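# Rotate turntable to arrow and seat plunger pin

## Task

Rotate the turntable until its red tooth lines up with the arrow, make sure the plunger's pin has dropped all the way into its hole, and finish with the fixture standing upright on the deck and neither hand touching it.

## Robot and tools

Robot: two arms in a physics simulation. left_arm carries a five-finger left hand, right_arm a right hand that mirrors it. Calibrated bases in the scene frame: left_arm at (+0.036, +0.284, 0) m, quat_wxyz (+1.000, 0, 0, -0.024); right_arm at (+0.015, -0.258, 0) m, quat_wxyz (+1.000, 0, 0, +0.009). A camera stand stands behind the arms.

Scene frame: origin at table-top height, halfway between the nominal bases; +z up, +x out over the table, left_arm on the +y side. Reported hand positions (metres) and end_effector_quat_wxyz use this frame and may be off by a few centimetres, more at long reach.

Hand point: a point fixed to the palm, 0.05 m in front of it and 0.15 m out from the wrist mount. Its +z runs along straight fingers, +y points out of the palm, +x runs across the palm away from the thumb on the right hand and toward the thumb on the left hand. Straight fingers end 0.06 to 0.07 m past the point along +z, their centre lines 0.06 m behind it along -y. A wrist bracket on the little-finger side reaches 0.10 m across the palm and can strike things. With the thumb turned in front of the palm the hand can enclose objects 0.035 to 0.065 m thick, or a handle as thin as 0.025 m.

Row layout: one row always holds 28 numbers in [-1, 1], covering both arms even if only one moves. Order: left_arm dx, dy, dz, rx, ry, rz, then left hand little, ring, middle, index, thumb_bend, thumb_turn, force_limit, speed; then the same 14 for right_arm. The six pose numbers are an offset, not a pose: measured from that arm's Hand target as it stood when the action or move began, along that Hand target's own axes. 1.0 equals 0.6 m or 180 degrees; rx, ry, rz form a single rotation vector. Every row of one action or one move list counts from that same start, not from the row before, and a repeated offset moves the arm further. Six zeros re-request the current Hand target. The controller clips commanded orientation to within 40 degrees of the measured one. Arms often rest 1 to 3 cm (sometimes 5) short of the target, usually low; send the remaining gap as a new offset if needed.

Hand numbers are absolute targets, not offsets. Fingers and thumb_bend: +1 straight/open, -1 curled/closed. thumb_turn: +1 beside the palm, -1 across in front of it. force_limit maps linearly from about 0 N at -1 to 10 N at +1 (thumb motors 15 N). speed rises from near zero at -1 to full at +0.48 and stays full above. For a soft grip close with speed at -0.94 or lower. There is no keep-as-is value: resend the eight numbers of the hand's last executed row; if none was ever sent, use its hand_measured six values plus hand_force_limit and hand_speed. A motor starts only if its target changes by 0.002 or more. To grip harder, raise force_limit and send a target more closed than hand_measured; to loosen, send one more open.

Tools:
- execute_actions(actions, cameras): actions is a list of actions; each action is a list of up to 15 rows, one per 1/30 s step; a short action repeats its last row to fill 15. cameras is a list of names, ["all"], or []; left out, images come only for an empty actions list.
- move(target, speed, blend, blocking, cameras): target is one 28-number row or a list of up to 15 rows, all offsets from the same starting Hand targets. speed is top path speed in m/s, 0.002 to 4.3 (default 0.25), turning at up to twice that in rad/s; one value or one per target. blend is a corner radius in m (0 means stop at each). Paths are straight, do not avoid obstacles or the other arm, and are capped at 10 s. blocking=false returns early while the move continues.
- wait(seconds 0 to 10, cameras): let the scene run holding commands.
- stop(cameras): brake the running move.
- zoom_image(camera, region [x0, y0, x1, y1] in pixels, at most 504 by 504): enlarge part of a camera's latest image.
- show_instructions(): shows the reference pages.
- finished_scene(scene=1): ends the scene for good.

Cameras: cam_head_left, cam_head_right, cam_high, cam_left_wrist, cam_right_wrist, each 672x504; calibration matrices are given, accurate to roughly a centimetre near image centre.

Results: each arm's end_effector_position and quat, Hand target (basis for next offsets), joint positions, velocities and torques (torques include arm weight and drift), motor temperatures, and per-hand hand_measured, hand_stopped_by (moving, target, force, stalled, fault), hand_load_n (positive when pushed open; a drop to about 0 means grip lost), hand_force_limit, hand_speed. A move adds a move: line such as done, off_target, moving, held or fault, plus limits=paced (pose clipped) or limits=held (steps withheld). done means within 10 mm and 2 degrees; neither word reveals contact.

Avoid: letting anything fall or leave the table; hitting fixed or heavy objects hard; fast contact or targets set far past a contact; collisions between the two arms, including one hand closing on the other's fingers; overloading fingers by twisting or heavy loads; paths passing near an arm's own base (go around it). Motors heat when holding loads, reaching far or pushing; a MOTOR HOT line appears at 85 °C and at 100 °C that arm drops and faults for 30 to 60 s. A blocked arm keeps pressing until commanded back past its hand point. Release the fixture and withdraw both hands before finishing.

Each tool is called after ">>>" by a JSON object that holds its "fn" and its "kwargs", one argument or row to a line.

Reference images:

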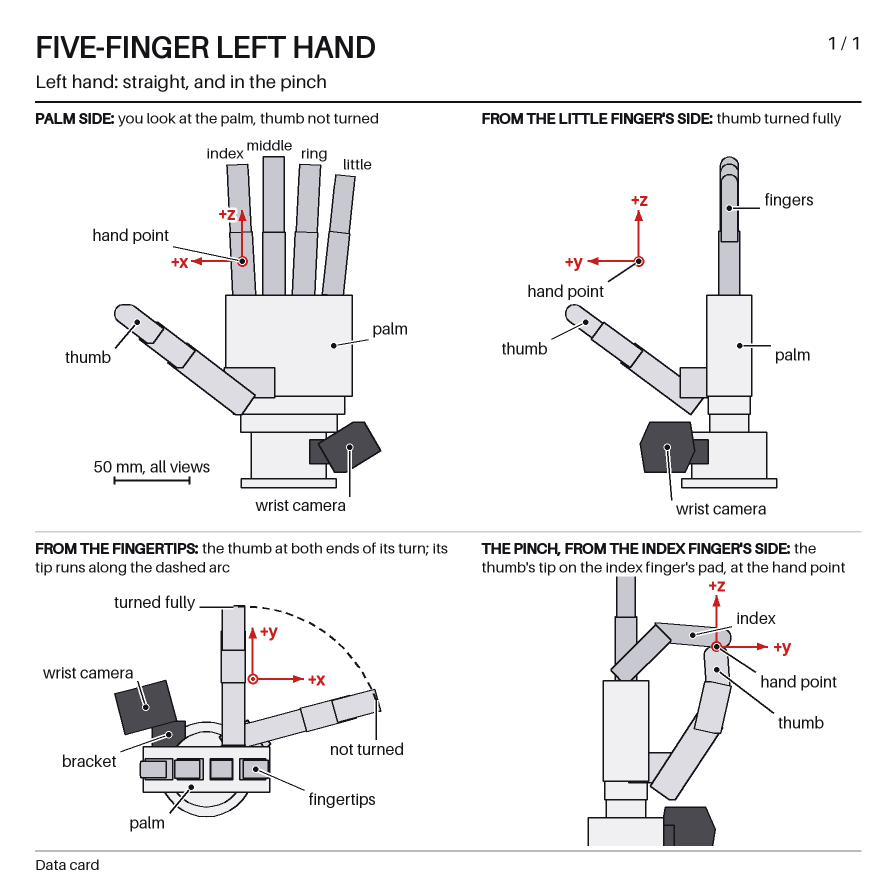

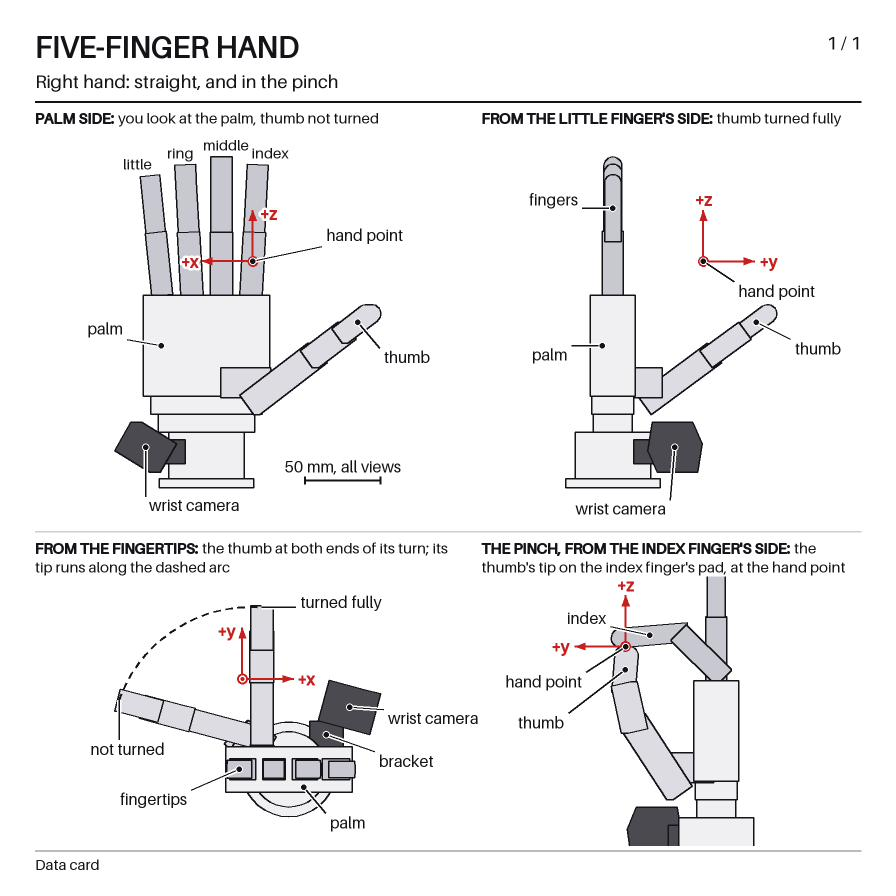

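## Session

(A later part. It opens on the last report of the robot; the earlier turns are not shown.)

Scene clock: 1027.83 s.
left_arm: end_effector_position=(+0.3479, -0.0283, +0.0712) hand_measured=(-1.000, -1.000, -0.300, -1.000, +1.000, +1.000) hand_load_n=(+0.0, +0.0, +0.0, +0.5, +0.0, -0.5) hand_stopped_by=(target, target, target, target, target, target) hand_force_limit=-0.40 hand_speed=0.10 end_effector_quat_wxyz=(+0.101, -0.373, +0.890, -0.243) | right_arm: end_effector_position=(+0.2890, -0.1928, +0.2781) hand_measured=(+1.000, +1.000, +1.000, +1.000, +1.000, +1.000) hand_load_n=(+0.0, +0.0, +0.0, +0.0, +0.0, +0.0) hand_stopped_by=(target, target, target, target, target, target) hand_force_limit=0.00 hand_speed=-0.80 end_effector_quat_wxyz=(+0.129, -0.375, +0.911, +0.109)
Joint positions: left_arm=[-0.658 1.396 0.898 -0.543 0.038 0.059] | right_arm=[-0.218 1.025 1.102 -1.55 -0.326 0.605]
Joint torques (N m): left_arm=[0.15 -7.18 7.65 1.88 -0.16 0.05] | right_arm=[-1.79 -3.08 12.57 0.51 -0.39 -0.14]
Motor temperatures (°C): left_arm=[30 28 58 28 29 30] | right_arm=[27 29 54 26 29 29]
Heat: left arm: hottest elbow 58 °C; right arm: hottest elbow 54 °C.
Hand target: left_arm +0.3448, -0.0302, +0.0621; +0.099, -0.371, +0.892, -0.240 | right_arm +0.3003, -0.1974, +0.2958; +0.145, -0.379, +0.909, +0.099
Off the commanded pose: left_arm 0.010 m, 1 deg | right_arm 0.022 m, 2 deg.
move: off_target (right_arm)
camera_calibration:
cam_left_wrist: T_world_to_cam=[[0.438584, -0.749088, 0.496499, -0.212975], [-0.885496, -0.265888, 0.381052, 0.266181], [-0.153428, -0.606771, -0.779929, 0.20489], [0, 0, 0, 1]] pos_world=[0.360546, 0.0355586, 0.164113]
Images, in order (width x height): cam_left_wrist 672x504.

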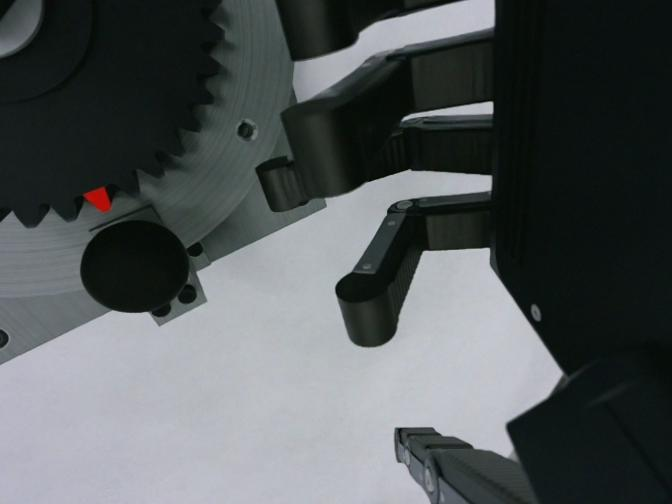

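>>> {"fn": "move", "kwargs": {
  "target": [0.0035,0.0227,-0.0092,0,0,0,-1,-1,-0.3,-1,1,1,-0.4,0.1,0,0,0,0,0,0,1,1,1,1,1,1,0,-0.8],
  "speed": 0.05,
  "cameras": ["cam_left_wrist"]
}}

>>> {"fn": "zoom_image", "kwargs": {
  "camera": "cam_left_wrist",
  "region": [100, 100, 340, 340]
}}

Scene clock: 1047.63 s.
left_arm: end_effector_position=(+0.3358, -0.0190, +0.0612) hand_measured=(-1.000, -1.000, -0.300, -1.000, +1.000, +1.000) hand_load_n=(+0.0, +0.0, +0.0, +0.5, +0.0, +0.0) hand_stopped_by=(target, target, target, target, target, target) hand_force_limit=-0.40 hand_speed=0.10 end_effector_quat_wxyz=(+0.097, -0.374, +0.892, -0.235) | right_arm: end_effector_position=(+0.2890, -0.1928, +0.2781) hand_measured=(+1.000, +1.000, +1.000, +1.000, +1.000, +1.000) hand_load_n=(+0.0, +0.0, +0.0, +0.0, +0.0, +0.0) hand_stopped_by=(target, target, target, target, target, target) hand_force_limit=0.00 hand_speed=-0.80 end_effector_quat_wxyz=(+0.129, -0.375, +0.911, +0.109)
Joint positions: left_arm=[-0.661 1.381 0.858 -0.535 0.036 0.059] | right_arm=[-0.218 1.025 1.102 -1.55 -0.326 0.605]
Joint torques (N m): left_arm=[0.15 -8.23 7.45 1.91 -0.16 0.02] | right_arm=[-1.79 -3.08 12.55 0.51 -0.39 -0.14]
Heat: left arm: hottest elbow 54 °C; right arm: hottest elbow 54 °C.
Hand target: left_arm +0.3331, -0.0213, +0.0601; +0.099, -0.371, +0.892, -0.240 | right_arm +0.3003, -0.1974, +0.2958; +0.145, -0.379, +0.909, +0.099
Off the commanded pose: left_arm 0.004 m, 1 deg | right_arm 0.022 m, 2 deg.
move: off_target (right_arm)
camera_calibration:
cam_left_wrist: T_world_to_cam=[[0.443512, -0.756252, 0.481019, -0.196541], [-0.88098, -0.269138, 0.389152, 0.25968], [-0.164837, -0.596362, -0.785609, 0.205211], [0, 0, 0, 1]] pos_world=[0.349768, 0.0436353, 0.154701]
Images, in order (width x height): cam_left_wrist 672x504.

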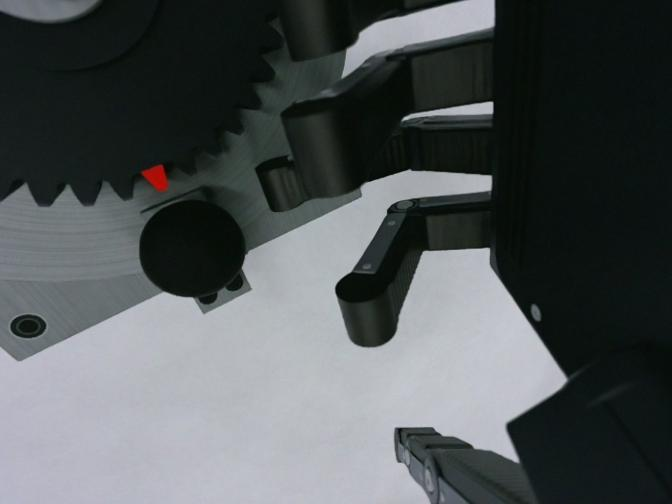

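Scaled by 2.100 from the camera's 672x504 image, which has a finer 960x720 frame.

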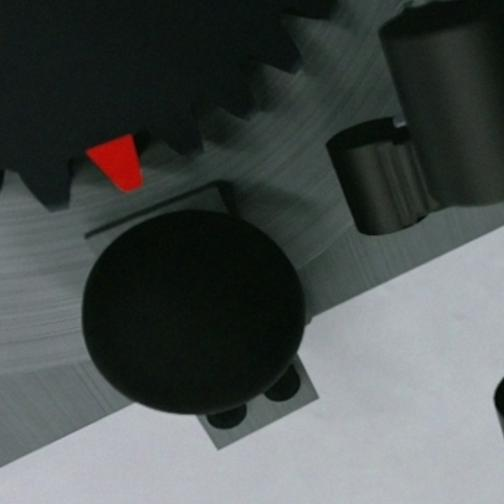

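>>> {"fn": "move", "kwargs": {
  "target": [
    [0,0,0,0,0,0,-1,-1,-0.42,-1,1,1,-0.4,0.1,0,0,0,0,0,0,1,1,1,1,1,1,0,-0.8],
    [0,0.016,-0.0122,0,0,0,-1,-1,-0.42,-1,1,1,-0.4,0.1,0,0,0,0,0,0,1,1,1,1,1,1,0,-0.8]
  ],
  "speed": 0.04,
  "cameras": ["cam_left_wrist"]
}}

>>> {"fn": "zoom_image", "kwargs": {
  "camera": "cam_left_wrist",
  "region": [100, 100, 340, 340]
}}

Scene clock: 1068.97 s.
left_arm: end_effector_position=(+0.3293, -0.0134, +0.0635) hand_measured=(-1.000, -1.000, -0.420, -1.000, +1.000, +1.000) hand_load_n=(+0.0, +0.0, +1.5, +0.0, +0.0, +0.0) hand_stopped_by=(target, target, target, target, target, target) hand_force_limit=-0.40 hand_speed=0.10 end_effector_quat_wxyz=(+0.099, -0.373, +0.891, -0.238) | right_arm: end_effector_position=(+0.2890, -0.1928, +0.2781) hand_measured=(+1.000, +1.000, +1.000, +1.000, +1.000, +1.000) hand_load_n=(+0.0, +0.0, +0.0, +0.0, +0.0, +0.0) hand_stopped_by=(target, target, target, target, target, target) hand_force_limit=0.00 hand_speed=-0.80 end_effector_quat_wxyz=(+0.129, -0.375, +0.911, +0.109)
Joint positions: left_arm=[-0.661 1.351 0.834 -0.534 0.036 0.059] | right_arm=[-0.218 1.025 1.102 -1.55 -0.326 0.605]
Joint torques (N m): left_arm=[0.32 -8.12 7.23 1.59 -0.12 0.04] | right_arm=[-1.79 -2.96 12.55 0.5 -0.38 -0.15]
Motor temperatures (°C): left_arm=[30 28 51 28 29 30] | right_arm=[27 29 54 26 29 29]
Heat: left arm: hottest elbow 51 °C; right arm: hottest elbow 54 °C.
Hand target: left_arm +0.3247, -0.0130, +0.0617; +0.099, -0.371, +0.892, -0.240 | right_arm +0.3003, -0.1974, +0.2958; +0.145, -0.379, +0.909, +0.099
Off the commanded pose: left_arm 0.005 m, 0 deg | right_arm 0.022 m, 2 deg.
move: off_target (right_arm)
camera_calibration:
cam_left_wrist: T_world_to_cam=[[0.440766, -0.753834, 0.487299, -0.190015], [-0.883187, -0.267239, 0.38544, 0.255585], [-0.160332, -0.600265, -0.783566, 0.207544], [0, 0, 0, 1]] pos_world=[0.342758, 0.0496438, 0.156706]
Images, in order (width x height): cam_left_wrist 672x504.

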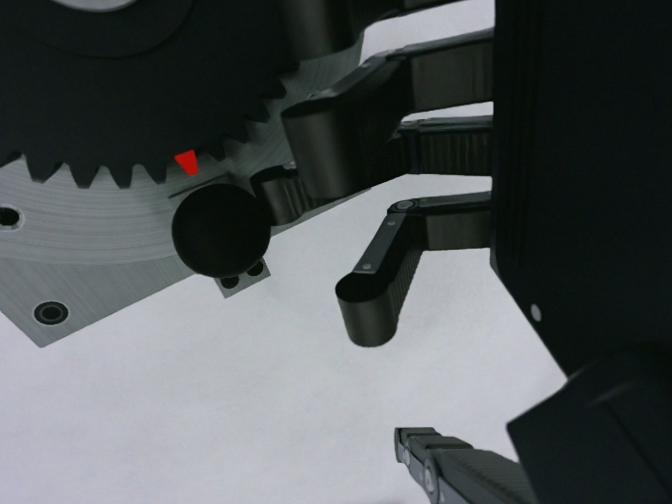

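Scaled by 2.100 from the camera's 672x504 image, which has a finer 960x720 frame.

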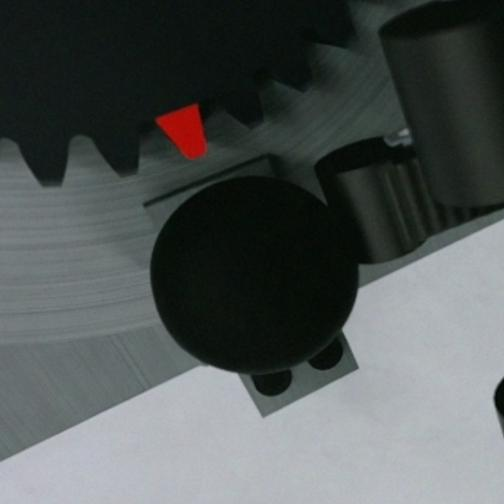

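>>> {"fn": "move", "kwargs": {
  "target": [
    [0,-0.0072,0.0042,0,0,0,-1,-1,-0.42,-1,1,1,-0.4,0.1,0,0,0,0,0,0,1,1,1,1,1,1,0,-0.8],
    [0,-0.0072,0.0042,0,0,0,-1,-1,-0.37,-1,1,1,-0.4,0.1,0,0,0,0,0,0,1,1,1,1,1,1,0,-0.8],
    [0,0.0087,-0.005,0,0,0,-1,-1,-0.37,-1,1,1,-0.4,0.1,0,0,0,0,0,0,1,1,1,1,1,1,0,-0.8]
  ],
  "speed": 0.04,
  "cameras": ["cam_left_wrist"]
}}

>>> {"fn": "zoom_image", "kwargs": {
  "camera": "cam_left_wrist",
  "region": [100, 100, 340, 340]
}}

Scene clock: 1084.47 s.
left_arm: end_effector_position=(+0.3256, -0.0103, +0.0626) hand_measured=(-1.000, -1.000, -0.370, -1.000, +1.000, +1.000) hand_load_n=(+0.0, +0.0, +2.5, +0.0, +0.0, -0.5) hand_stopped_by=(target, target, target, target, target, target) hand_force_limit=-0.40 hand_speed=0.10 end_effector_quat_wxyz=(+0.099, -0.373, +0.891, -0.239) | right_arm: end_effector_position=(+0.2890, -0.1928, +0.2781) hand_measured=(+1.000, +1.000, +1.000, +1.000, +1.000, +1.000) hand_load_n=(+0.0, +0.0, +0.0, +0.0, +0.0, +0.0) hand_stopped_by=(target, target, target, target, target, target) hand_force_limit=0.00 hand_speed=-0.80 end_effector_quat_wxyz=(+0.129, -0.375, +0.911, +0.109)
Joint positions: left_arm=[-0.661 1.338 0.819 -0.53 0.036 0.059] | right_arm=[-0.218 1.025 1.102 -1.55 -0.326 0.605]
Joint torques (N m): left_arm=[0.38 -8.18 7.17 1.2 -0.11 0.05] | right_arm=[-1.79 -3.02 12.53 0.5 -0.39 -0.14]
Heat: left arm: hottest elbow 49 °C; right arm: hottest elbow 54 °C.
Hand target: left_arm +0.3203, -0.0086, +0.0615; +0.099, -0.371, +0.892, -0.240 | right_arm +0.3003, -0.1974, +0.2958; +0.145, -0.379, +0.909, +0.099
Off the commanded pose: left_arm 0.005 m, 0 deg | right_arm 0.022 m, 2 deg.
move: off_target (right_arm)
camera_calibration:
cam_left_wrist: T_world_to_cam=[[0.44019, -0.753327, 0.488602, -0.185447], [-0.883656, -0.266893, 0.384605, 0.253727], [-0.159329, -0.601055, -0.783165, 0.207851], [0, 0, 0, 1]] pos_world=[0.338956, 0.0529455, 0.155807]
Images, in order (width x height): cam_left_wrist 672x504.

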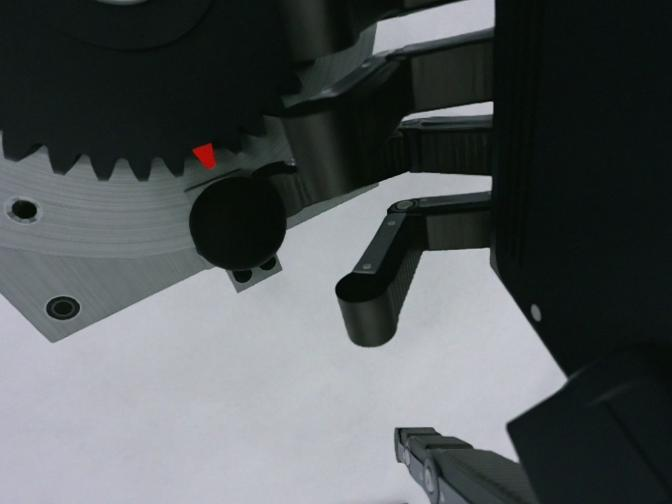

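Scaled by 2.100 from the camera's 672x504 image, which has a finer 960x720 frame.

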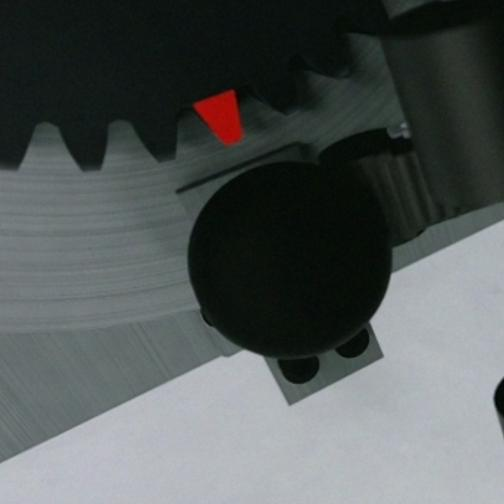

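>>> {"fn": "move", "kwargs": {
  "target": [0,-0.01,-0.0173,0,0,0,-1,-1,-0.37,-1,1,1,-0.4,0.1,0,0,0,0,0,0,1,1,1,1,1,1,0,-0.8],
  "speed": 0.03,
  "cameras": ["cam_left_wrist"]
}}

>>> {"fn": "zoom_image", "kwargs": {
  "camera": "cam_left_wrist",
  "region": [100, 100, 340, 340]
}}

Scene clock: 1092.23 s.
left_arm: end_effector_position=(+0.3257, -0.0103, +0.0643) hand_measured=(-1.000, -1.000, -0.370, -1.000, +1.000, +1.000) hand_load_n=(+0.0, +0.0, +7.0, +0.0, +0.0, +0.0) hand_stopped_by=(target, target, target, target, target, target) hand_force_limit=-0.40 hand_speed=0.10 end_effector_quat_wxyz=(+0.100, -0.373, +0.891, -0.240) | right_arm: end_effector_position=(+0.2890, -0.1928, +0.2781) hand_measured=(+1.000, +1.000, +1.000, +1.000, +1.000, +1.000) hand_load_n=(+0.0, +0.0, +0.0, +0.0, -0.5, +0.0) hand_stopped_by=(target, target, target, target, target, target) hand_force_limit=0.00 hand_speed=-0.80 end_effector_quat_wxyz=(+0.129, -0.375, +0.911, +0.109)
Joint positions: left_arm=[-0.661 1.333 0.819 -0.531 0.036 0.059] | right_arm=[-0.218 1.025 1.102 -1.55 -0.326 0.605]
Joint torques (N m): left_arm=[0.44 -9.11 8.7 -0.2 -0.11 0.05] | right_arm=[-1.85 -3.02 12.55 0.5 -0.38 -0.14]
Heat: left arm: hottest elbow 49 °C; right arm: hottest elbow 54 °C.
Hand target: left_arm +0.3205, -0.0087, +0.0737; +0.099, -0.371, +0.892, -0.240 | right_arm +0.3003, -0.1974, +0.2958; +0.145, -0.379, +0.909, +0.099
Off the commanded pose: left_arm 0.011 m, 0 deg | right_arm 0.022 m, 2 deg.
move: off_target (left_arm, right_arm)
camera_calibration:
cam_left_wrist: T_world_to_cam=[[0.438721, -0.752148, 0.491728, -0.186119], [-0.884779, -0.265869, 0.382727, 0.253579], [-0.157132, -0.602981, -0.782127, 0.208331], [0, 0, 0, 1]] pos_world=[0.338751, 0.0530497, 0.15741]
Images, in order (width x height): cam_left_wrist 672x504.

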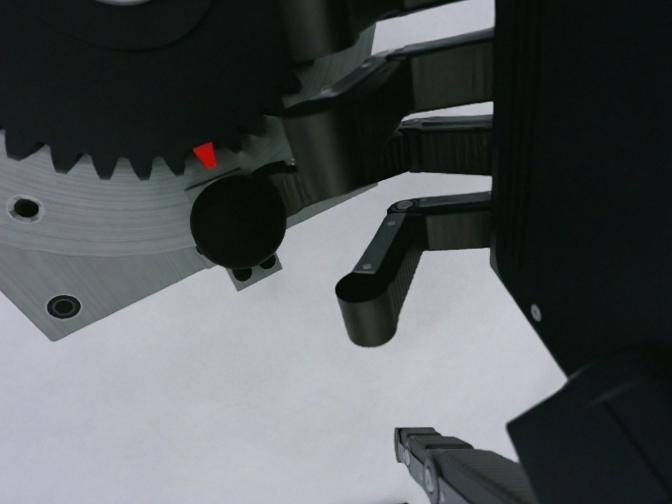

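Scaled by 2.100 from the camera's 672x504 image, which has a finer 960x720 frame.

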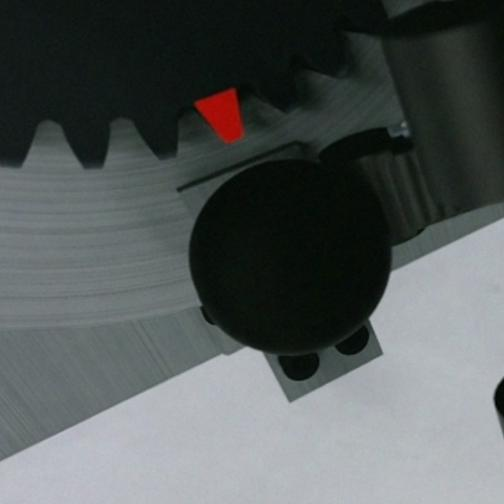

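>>> {"fn": "move", "kwargs": {
  "target": [0,-0.0085,-0.0145,0,0,0,-1,-1,-0.37,-1,1,1,-0.4,0.1,0,0,0,0,0,0,1,1,1,1,1,1,0,-0.8],
  "speed": 0.02,
  "cameras": ["cam_left_wrist","cam_head_left"]
}}

>>> {"fn": "zoom_image", "kwargs": {
  "camera": "cam_left_wrist",
  "region": [100, 100, 340, 340]
}}

Scene clock: 1097.40 s.
left_arm: end_effector_position=(+0.3237, -0.0086, +0.0645) hand_measured=(-1.000, -1.000, -0.368, -1.000, +1.000, +1.000) hand_load_n=(+0.0, +0.0, +12.0, +0.0, +0.0, +0.0) hand_stopped_by=(target, target, target, target, target, target) hand_force_limit=-0.40 hand_speed=0.10 end_effector_quat_wxyz=(+0.098, -0.373, +0.892, -0.237) | right_arm: end_effector_position=(+0.2890, -0.1928, +0.2781) hand_measured=(+1.000, +1.000, +1.000, +1.000, +1.000, +1.000) hand_load_n=(+0.0, +0.0, +0.0, +0.0, +0.0, +0.0) hand_stopped_by=(target, target, target, target, target, target) hand_force_limit=0.00 hand_speed=-0.80 end_effector_quat_wxyz=(+0.129, -0.375, +0.911, +0.109)
Joint positions: left_arm=[-0.661 1.331 0.819 -0.542 0.036 0.059] | right_arm=[-0.218 1.025 1.102 -1.55 -0.326 0.605]
Joint torques (N m): left_arm=[0.44 -9.88 10 -1.01 -0.09 0.05] | right_arm=[-1.79 -3.08 12.55 0.51 -0.38 -0.14]
Heat: left arm: hottest elbow 49 °C; right arm: hottest elbow 54 °C.
Hand target: left_arm +0.3204, -0.0087, +0.0837; +0.099, -0.371, +0.892, -0.240 | right_arm +0.3003, -0.1974, +0.2958; +0.145, -0.379, +0.909, +0.099
Off the commanded pose: left_arm 0.020 m, 0 deg | right_arm 0.022 m, 2 deg.
move: off_target (left_arm, right_arm)
camera_calibration:
cam_left_wrist: T_world_to_cam=[[0.441777, -0.754702, 0.485033, -0.184616], [-0.882444, -0.268153, 0.386506, 0.251243], [-0.161634, -0.598764, -0.784446, 0.210934], [0, 0, 0, 1]] pos_world=[0.337361, 0.0543406, 0.157904]
Images, in order (width x height): cam_head_left 672x504, cam_left_wrist 672x504.

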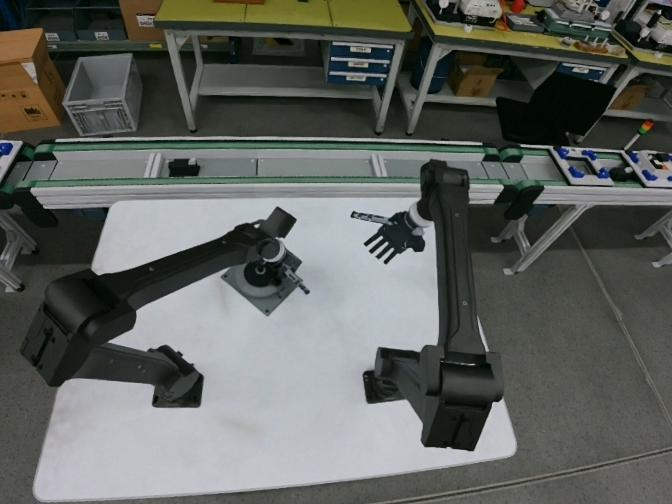

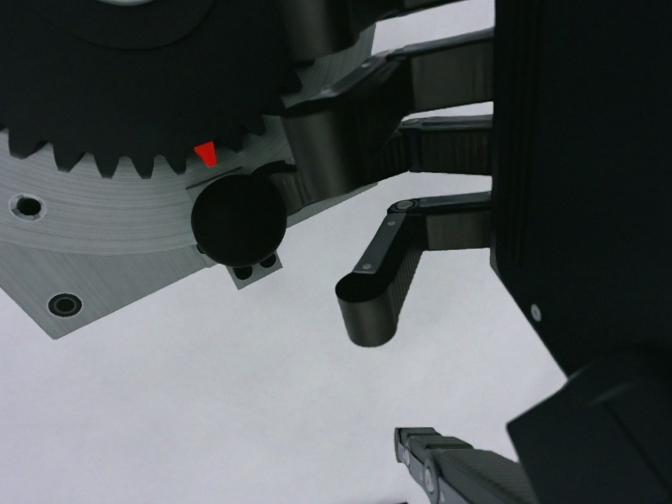

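Scaled by 2.100 from the camera's 672x504 image, which has a finer 960x720 frame.

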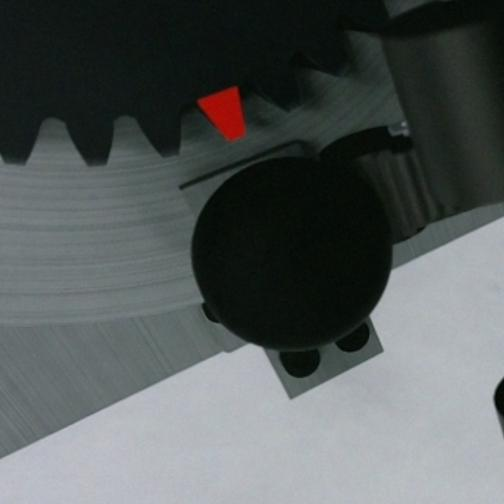

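>>> {"fn": "zoom_image", "kwargs": {
  "camera": "cam_head_left",
  "region": [210, 220, 330, 330]
}}

Scaled by 4.200 from the camera's 672x504 image, which has a finer 960x720 frame.

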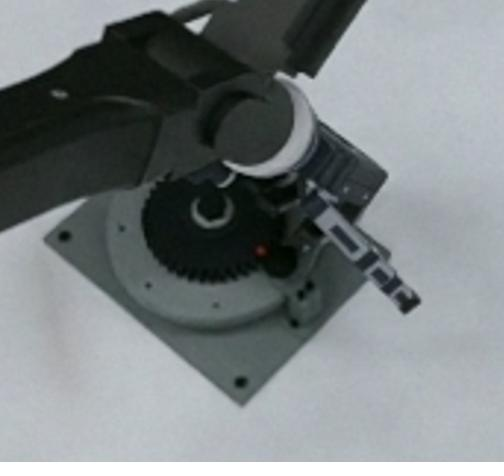

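>>> {"fn": "move", "kwargs": {
  "target": [0,0.01,0.0173,0,0,0,-1,-1,-0.37,-1,1,1,-0.4,0.1,0.1103,0.2107,0.306,0.0346,-0.152,0.04,-1,-1,-1,-1,1,-1,-0.4,0],
  "speed": 0.15,
  "cameras": ["cam_left_wrist","cam_right_wrist","cam_high"]
}}

Scene clock: 1145.13 s.
left_arm: end_effector_position=(+0.3240, -0.0088, +0.0646) hand_measured=(-1.000, -1.000, -0.368, -1.000, +1.000, +1.000) hand_load_n=(+0.0, +0.0, +11.0, +0.5, +0.0, +0.0) hand_stopped_by=(target, target, target, target, target, target) hand_force_limit=-0.40 hand_speed=0.10 end_effector_quat_wxyz=(+0.099, -0.373, +0.891, -0.237) | right_arm: end_effector_position=(+0.1970, -0.1020, +0.1049) hand_measured=(-1.000, -1.000, -1.000, -1.000, +1.000, -1.000) hand_load_n=(+0.0, +0.0, +0.0, +0.0, +0.0, +0.0) hand_stopped_by=(target, target, target, target, target, target) hand_force_limit=-0.40 hand_speed=0.00 end_effector_quat_wxyz=(+0.358, -0.279, +0.879, +0.146)
Joint positions: left_arm=[-0.661 1.331 0.819 -0.54 0.036 0.059] | right_arm=[0.061 0.202 0.202 -0.878 -0.424 1.19]
Joint torques (N m): left_arm=[0.44 -8.7 8.5 0.44 -0.09 0.05] | right_arm=[-0.26 2.32 9.06 2.4 -0.26 0.07]
Motor temperatures (°C): left_arm=[30 30 51 27 29 30] | right_arm=[27 29 55 26 29 29]
Heat: left arm: hottest elbow 51 °C; right arm: hottest elbow 55 °C.
Hand target: left_arm +0.3204, -0.0087, +0.0717; +0.099, -0.371, +0.892, -0.240 | right_arm +0.1998, -0.1002, +0.1100; +0.369, -0.279, +0.875, +0.145
Off the commanded pose: left_arm 0.008 m, 0 deg | right_arm 0.006 m, 1 deg.
move: done
camera_calibration:
cam_left_wrist: T_world_to_cam=[[0.441186, -0.754268, 0.486245, -0.184869], [-0.882903, -0.267768, 0.385723, 0.251622], [-0.160738, -0.599483, -0.784082, 0.210526], [0, 0, 0, 1]] pos_world=[0.337559, 0.0541421, 0.157905]
cam_right_wrist: T_world_to_cam=[[-0.728687, 0.672098, -0.131528, 0.22414], [0.0990175, 0.293431, 0.950838, -0.0836334], [0.677651, 0.67984, -0.280369, 0.0780828], [0, 0, 0, 1]] pos_world=[0.118696, -0.179187, 0.130894]
Images, in order (width x height): cam_high 672x504, cam_left_wrist 672x504, cam_right_wrist 672x504.

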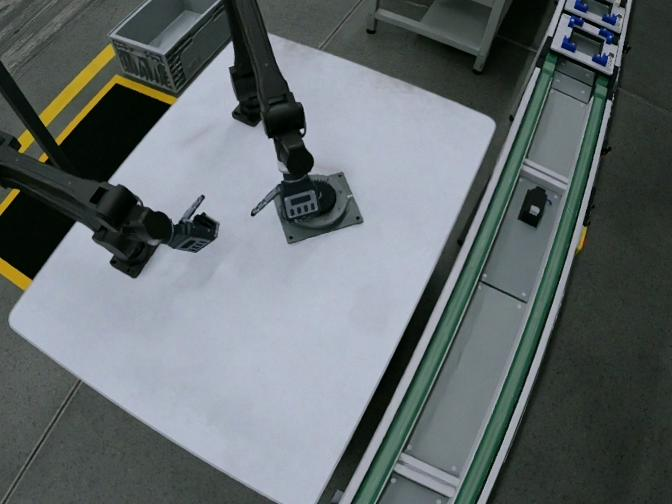

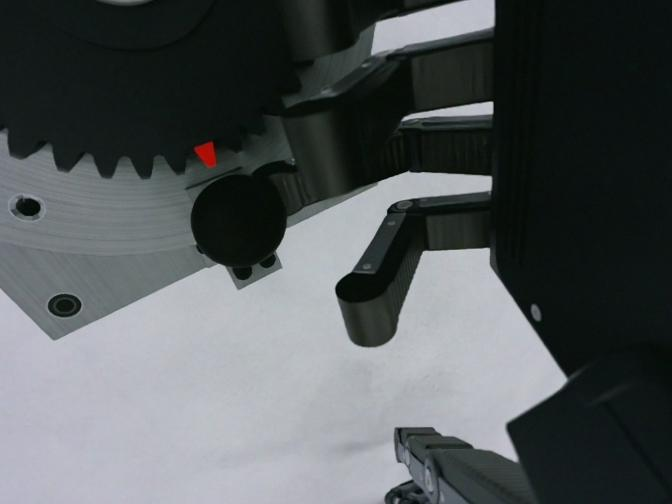

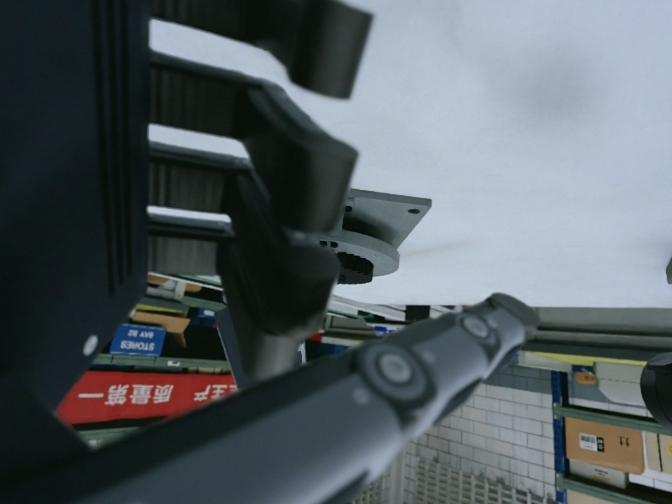

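>>> {"fn": "execute_actions", "kwargs": {
  "actions": [
    [[0,0,0,0,0,0,-1,-1,-0.37,-1,1,1,-0.4,0.1,0,0,0,0,0,0,1,1,1,1,1,1,-0.4,0]],
    [[0,0,0,0,0,0,-1,-1,-0.37,-1,1,1,-0.4,0.1,0,0,0,0,0,0,1,1,1,1,1,1,-0.4,0]]
  ],
  "cameras": ["cam_right_wrist"]
}}

>>> {"fn": "zoom_image", "kwargs": {
  "camera": "cam_right_wrist",
  "region": [240, 160, 440, 310]
}}

Scene clock: 1153.57 s.
left_arm: end_effector_position=(+0.3240, -0.0088, +0.0646) hand_measured=(-1.000, -1.000, -0.368, -1.000, +1.000, +1.000) hand_load_n=(+0.0, +0.0, +11.5, +0.0, +0.0, +0.0) hand_stopped_by=(target, target, target, target, target, target) hand_force_limit=-0.40 hand_speed=0.10 end_effector_quat_wxyz=(+0.099, -0.373, +0.891, -0.237) | right_arm: end_effector_position=(+0.1974, -0.1020, +0.1052) hand_measured=(+1.000, +1.000, +1.000, +1.000, +1.000, +1.000) hand_load_n=(+0.0, +0.0, +0.0, +0.0, +0.0, +0.0) hand_stopped_by=(target, target, target, target, target, target) hand_force_limit=-0.40 hand_speed=0.00 end_effector_quat_wxyz=(+0.358, -0.277, +0.880, +0.146)
Joint positions: left_arm=[-0.661 1.331 0.819 -0.54 0.036 0.059] | right_arm=[0.062 0.202 0.202 -0.877 -0.422 1.195]
Joint torques (N m): left_arm=[0.38 -8.7 8.5 0.43 -0.09 0.06] | right_arm=[-0.21 2.37 9.11 2.44 -0.28 0.03]
Motor temperatures (°C): left_arm=[30 30 51 27 29 30] | right_arm=[27 29 55 26 29 29]
Heat: left arm: hottest elbow 51 °C; right arm: hottest elbow 55 °C.
Hand target: left_arm +0.3204, -0.0087, +0.0717; +0.099, -0.371, +0.892, -0.240 | right_arm +0.1998, -0.1002, +0.1100; +0.369, -0.279, +0.875, +0.145
Off the commanded pose: left_arm 0.008 m, 0 deg | right_arm 0.006 m, 1 deg.
camera_calibration:
cam_right_wrist: T_world_to_cam=[[-0.726759, 0.674358, -0.130623, 0.224166], [0.099954, 0.291967, 0.951191, -0.0843495], [0.679581, 0.67823, -0.279594, 0.0771827], [0, 0, 0, 1]] pos_world=[0.118894, -0.178889, 0.131094]
Images, in order (width x height): cam_right_wrist 672x504.

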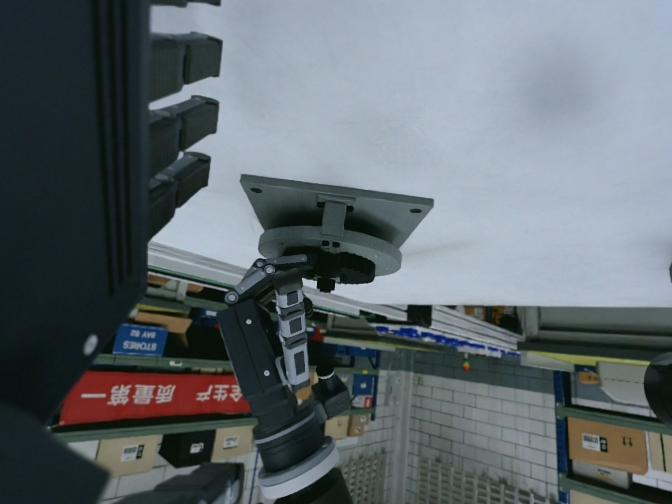

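Scaled by 2.520 from the camera's 672x504 image, which has a finer 960x720 frame.

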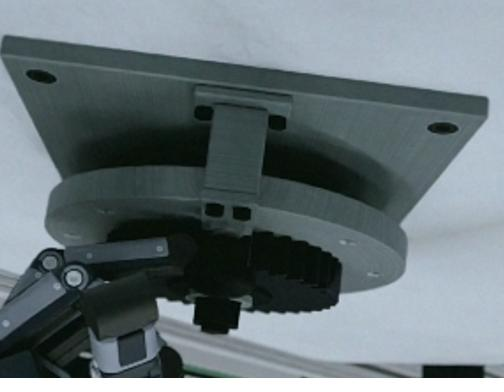

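>>> {"fn": "zoom_image", "kwargs": {
  "camera": "cam_right_wrist",
  "region": [270, 220, 370, 300]
}}

Scaled by 5.040 from the camera's 672x504 image, which has a finer 960x720 frame.

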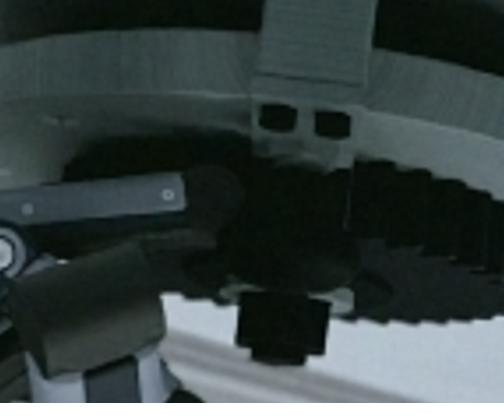

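>>> {"fn": "move", "kwargs": {
  "target": [
    [0,0.0075,0.013,0,0,0,-1,-1,-0.37,-1,1,1,-0.4,0.1,0,0,0,0,0,0,1,1,1,1,1,1,-0.4,0],
    [0,-0.0142,0.0255,0,0,0,-1,-1,-0.37,-1,1,1,-0.4,0.1,0,0,0,0,0,0,1,1,1,1,1,1,-0.4,0]
  ],
  "speed": 0.04,
  "cameras": ["cam_left_wrist","cam_right_wrist"]
}}

>>> {"fn": "zoom_image", "kwargs": {
  "camera": "cam_right_wrist",
  "region": [270, 220, 370, 300]
}}

Scene clock: 1183.90 s.
left_arm: end_effector_position=(+0.3247, -0.0094, +0.0572) hand_measured=(-1.000, -1.000, -0.370, -1.000, +1.000, +1.000) hand_load_n=(+0.0, +0.0, +0.0, +0.0, +0.0, +0.0) hand_stopped_by=(target, target, target, target, target, target) hand_force_limit=-0.40 hand_speed=0.10 end_effector_quat_wxyz=(+0.097, -0.374, +0.892, -0.234) | right_arm: end_effector_position=(+0.1974, -0.1020, +0.1052) hand_measured=(+1.000, +1.000, +1.000, +1.000, +1.000, +1.000) hand_load_n=(+0.0, +0.0, +0.0, +0.0, +0.0, +0.0) hand_stopped_by=(target, target, target, target, target, target) hand_force_limit=-0.40 hand_speed=0.00 end_effector_quat_wxyz=(+0.358, -0.277, +0.880, +0.146)
Joint positions: left_arm=[-0.661 1.349 0.816 -0.526 0.036 0.059] | right_arm=[0.062 0.202 0.202 -0.877 -0.422 1.195]
Joint torques (N m): left_arm=[0.21 -6.42 10.45 1.13 -0.13 0.02] | right_arm=[-0.21 2.37 9.09 2.44 -0.28 0.03]
Motor temperatures (°C): left_arm=[30 30 50 27 29 30] | right_arm=[27 29 55 26 29 29]
Heat: left arm: hottest elbow 50 °C; right arm: hottest elbow 55 °C.
Hand target: left_arm +0.3310, -0.0193, +0.0627; +0.099, -0.371, +0.892, -0.240 | right_arm +0.1998, -0.1002, +0.1100; +0.369, -0.279, +0.875, +0.145
Off the commanded pose: left_arm 0.013 m, 1 deg | right_arm 0.006 m, 1 deg.
move: off_target (left_arm)
camera_calibration:
cam_left_wrist: T_world_to_cam=[[0.444138, -0.756773, 0.479622, -0.182605], [-0.880551, -0.269841, 0.389635, 0.253896], [-0.165443, -0.595383, -0.786224, 0.206106], [0, 0, 0, 1]] pos_world=[0.338769, 0.0530333, 0.1507]
cam_right_wrist: T_world_to_cam=[[-0.726759, 0.674358, -0.130623, 0.224166], [0.099954, 0.291967, 0.951191, -0.0843495], [0.679581, 0.67823, -0.279594, 0.0771827], [0, 0, 0, 1]] pos_world=[0.118894, -0.178889, 0.131094]
Images, in order (width x height): cam_left_wrist 672x504, cam_right_wrist 672x504.

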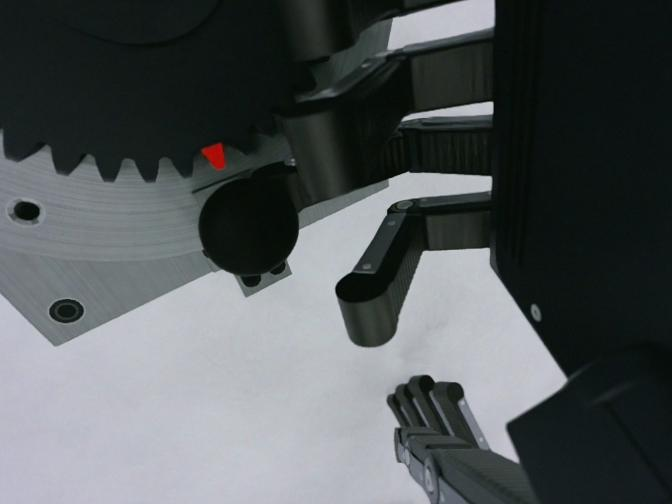

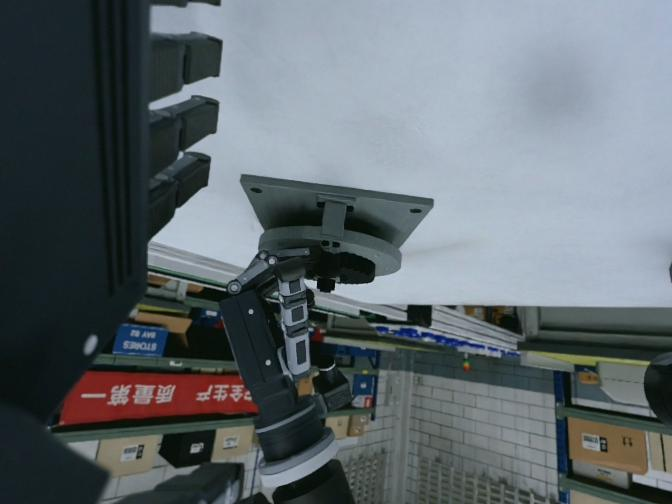

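Scaled by 5.040 from the camera's 672x504 image, which has a finer 960x720 frame.

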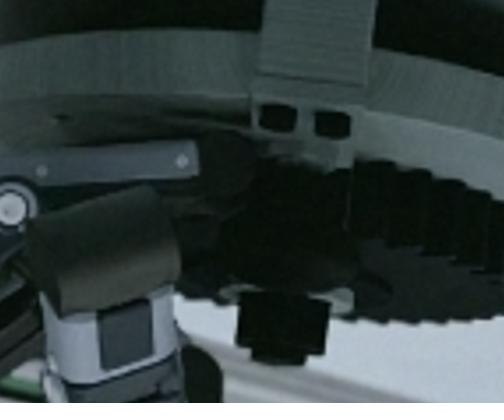

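>>> {"fn": "move", "kwargs": {
  "target": [0,-0.0167,-0.0289,0,0,0,-1,-1,-0.37,-1,1,1,-0.4,0.1,0,0,0,0,0,0,1,1,1,1,1,1,-0.4,0],
  "speed": 0.03,
  "cameras": ["cam_left_wrist","cam_right_wrist"]
}}

>>> {"fn": "zoom_image", "kwargs": {
  "camera": "cam_right_wrist",
  "region": [270, 220, 370, 300]
}}

Scene clock: 1208.63 s.
left_arm: end_effector_position=(+0.3238, -0.0086, +0.0615) hand_measured=(-1.000, -1.000, -0.370, -1.000, +1.000, +1.000) hand_load_n=(+0.0, +0.0, +5.0, +0.0, +0.0, +0.0) hand_stopped_by=(target, target, target, target, target, target) hand_force_limit=-0.40 hand_speed=0.10 end_effector_quat_wxyz=(+0.094, -0.374, +0.894, -0.228) | right_arm: end_effector_position=(+0.1974, -0.1020, +0.1052) hand_measured=(+1.000, +1.000, +1.000, +1.000, +1.000, +1.000) hand_load_n=(+0.0, +0.0, +0.0, +0.0, +0.0, +0.0) hand_stopped_by=(target, target, target, target, target, target) hand_force_limit=-0.40 hand_speed=0.00 end_effector_quat_wxyz=(+0.358, -0.277, +0.880, +0.146)
Joint positions: left_arm=[-0.661 1.347 0.829 -0.555 0.036 0.059] | right_arm=[0.062 0.202 0.202 -0.877 -0.422 1.195]
Joint torques (N m): left_arm=[0.21 -8.35 11.88 -0.24 -0.13 0.03] | right_arm=[-0.21 2.32 9.11 2.44 -0.28 0.03]
Heat: left arm: hottest elbow 49 °C; right arm: hottest elbow 54 °C.
Hand target: left_arm +0.3311, -0.0193, +0.0827; +0.099, -0.371, +0.892, -0.240 | right_arm +0.1998, -0.1002, +0.1100; +0.369, -0.279, +0.875, +0.145
Off the commanded pose: left_arm 0.025 m, 1 deg | right_arm 0.006 m, 1 deg.
move: off_target (left_arm)
camera_calibration:
cam_left_wrist: T_world_to_cam=[[0.448775, -0.760771, 0.468859, -0.184484], [-0.87669, -0.273086, 0.396028, 0.249977], [-0.173248, -0.588771, -0.789515, 0.212652], [0, 0, 0, 1]] pos_world=[0.338786, 0.053119, 0.155391]
cam_right_wrist: T_world_to_cam=[[-0.726759, 0.674358, -0.130623, 0.224166], [0.099954, 0.291967, 0.951191, -0.0843495], [0.679581, 0.67823, -0.279594, 0.0771827], [0, 0, 0, 1]] pos_world=[0.118894, -0.178889, 0.131094]
Images, in order (width x height): cam_left_wrist 672x504, cam_right_wrist 672x504.

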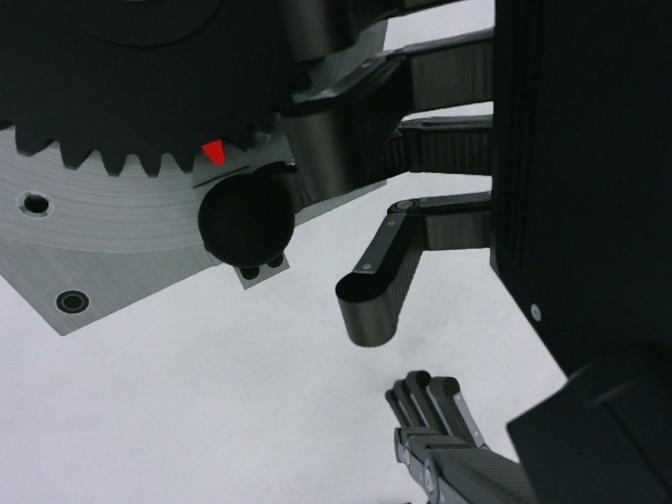

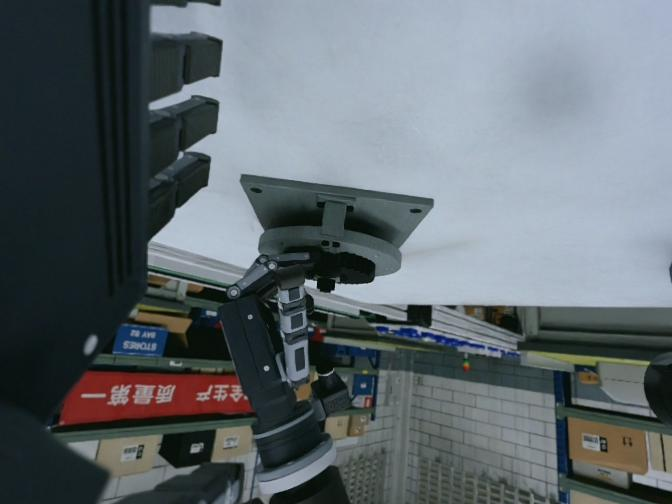

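Scaled by 5.040 from the camera's 672x504 image, which has a finer 960x720 frame.

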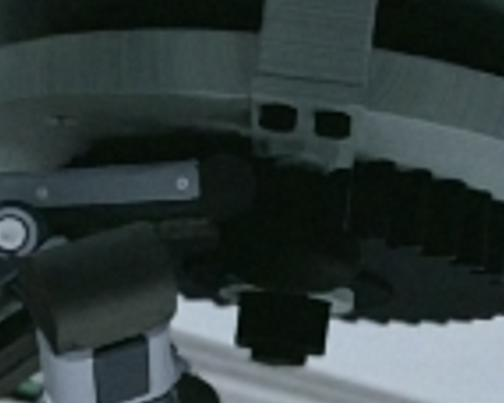

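>>> {"fn": "move", "kwargs": {
  "target": [0,-0.0215,-0.0107,0,0,0,-1,-1,-0.37,-1,1,1,-0.4,0.1,0,0,0,0,0,0,1,1,1,1,1,1,-0.4,0],
  "speed": 0.03,
  "cameras": ["cam_left_wrist","cam_right_wrist"]
}}

>>> {"fn": "zoom_image", "kwargs": {
  "camera": "cam_right_wrist",
  "region": [270, 220, 370, 300]
}}

Scene clock: 1217.57 s.
left_arm: end_effector_position=(+0.3233, -0.0082, +0.0632) hand_measured=(-1.000, -1.000, -0.368, -1.000, +1.000, +1.000) hand_load_n=(+0.5, +0.0, +12.5, +0.0, +0.0, +0.0) hand_stopped_by=(target, target, target, target, target, target) hand_force_limit=-0.40 hand_speed=0.10 end_effector_quat_wxyz=(+0.090, -0.375, +0.896, -0.219) | right_arm: end_effector_position=(+0.1974, -0.1020, +0.1052) hand_measured=(+1.000, +1.000, +1.000, +1.000, +1.000, +1.000) hand_load_n=(+0.0, -0.5, +0.0, +0.0, +0.0, +0.0) hand_stopped_by=(target, target, target, target, target, target) hand_force_limit=-0.40 hand_speed=0.00 end_effector_quat_wxyz=(+0.358, -0.277, +0.880, +0.146)
Joint positions: left_arm=[-0.661 1.355 0.847 -0.585 0.034 0.059] | right_arm=[0.062 0.202 0.202 -0.877 -0.422 1.195]
Joint torques (N m): left_arm=[0.21 -8.82 13.6 -0.43 -0.09 0.02] | right_arm=[-0.32 2.43 9.1 2.43 -0.28 0.03]
Heat: left arm: hottest elbow 50 °C; right arm: hottest elbow 54 °C.
Hand target: left_arm +0.3368, -0.0249, +0.0948; +0.099, -0.371, +0.892, -0.240 | right_arm +0.1998, -0.1002, +0.1100; +0.369, -0.279, +0.875, +0.145
Off the commanded pose: left_arm 0.038 m, 3 deg | right_arm 0.006 m, 1 deg.
move: off_target (left_arm)
camera_calibration:
cam_left_wrist: T_world_to_cam=[[0.455543, -0.767425, 0.451153, -0.185955], [-0.870791, -0.278855, 0.404924, 0.246457], [-0.184943, -0.57732, -0.795297, 0.218382], [0, 0, 0, 1]] pos_world=[0.339711, 0.0520947, 0.157776]
cam_right_wrist: T_world_to_cam=[[-0.726759, 0.674358, -0.130623, 0.224166], [0.099954, 0.291967, 0.951191, -0.0843495], [0.679581, 0.67823, -0.279594, 0.0771827], [0, 0, 0, 1]] pos_world=[0.118894, -0.178889, 0.131094]
Images, in order (width x height): cam_left_wrist 672x504, cam_right_wrist 672x504.

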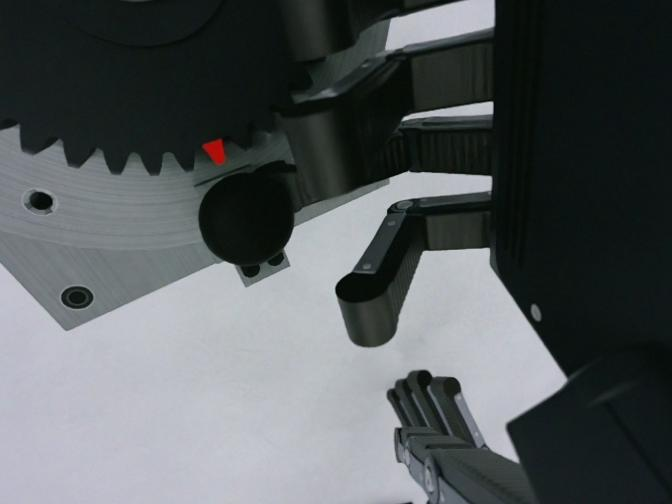

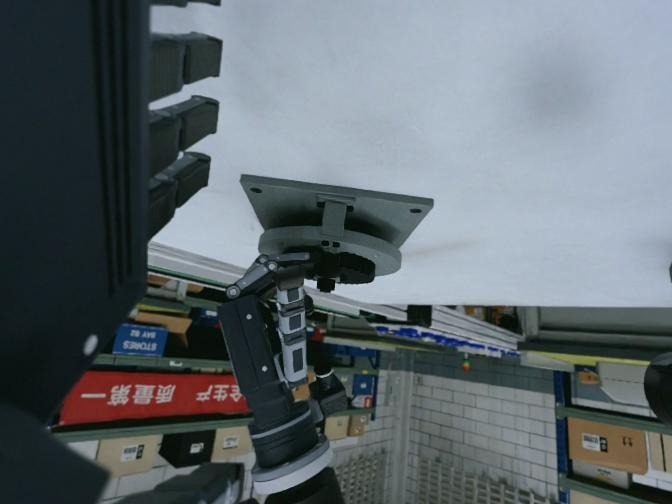

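Scaled by 5.040 from the camera's 672x504 image, which has a finer 960x720 frame.

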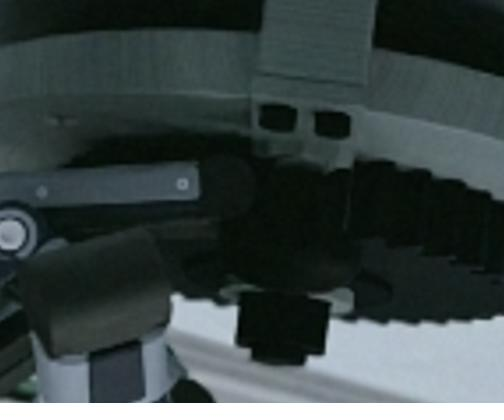

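>>> {"fn": "move", "kwargs": {
  "target": [0,-0.0173,0.01,0,0,0,-1,-1,-0.37,-1,1,1,-0.4,0.1,0,0,0,0,0,0,1,1,1,1,1,1,-0.4,0],
  "speed": 0.03,
  "cameras": []
}}

Scene clock: 1245.63 s.
left_arm: end_effector_position=(+0.3360, -0.0201, +0.0773) hand_measured=(-1.000, -1.000, -0.370, -1.000, +1.000, +1.000) hand_load_n=(+0.0, +0.0, +0.0, +0.0, +0.0, +0.0) hand_stopped_by=(target, target, target, target, target, target) hand_force_limit=-0.40 hand_speed=0.10 end_effector_quat_wxyz=(+0.094, -0.374, +0.895, -0.227) | right_arm: end_effector_position=(+0.1974, -0.1020, +0.1052) hand_measured=(+1.000, +1.000, +1.000, +1.000, +1.000, +1.000) hand_load_n=(+0.0, +0.0, +0.0, +0.0, +0.0, +0.0) hand_stopped_by=(target, target, target, target, target, target) hand_force_limit=-0.40 hand_speed=0.00 end_effector_quat_wxyz=(+0.358, -0.277, +0.880, +0.146)
Joint positions: left_arm=[-0.663 1.371 0.9 -0.605 0.033 0.059] | right_arm=[0.062 0.202 0.202 -0.877 -0.422 1.195]
Joint torques (N m): left_arm=[0.21 -7.88 12.11 0.44 -0.1 0] | right_arm=[-0.21 2.49 9.09 2.44 -0.28 0.02]
Motor temperatures (°C): left_arm=[30 30 57 27 29 30] | right_arm=[27 29 53 26 29 29]
Heat: left arm: hottest elbow 57 °C; right arm: hottest elbow 53 °C.
Hand target: left_arm +0.3453, -0.0334, +0.0948; +0.099, -0.371, +0.892, -0.240 | right_arm +0.1998, -0.1002, +0.1100; +0.369, -0.279, +0.875, +0.145
Off the commanded pose: left_arm 0.024 m, 2 deg | right_arm 0.006 m, 1 deg.
move: off_target (left_arm)
No camera images: "cameras" was empty.


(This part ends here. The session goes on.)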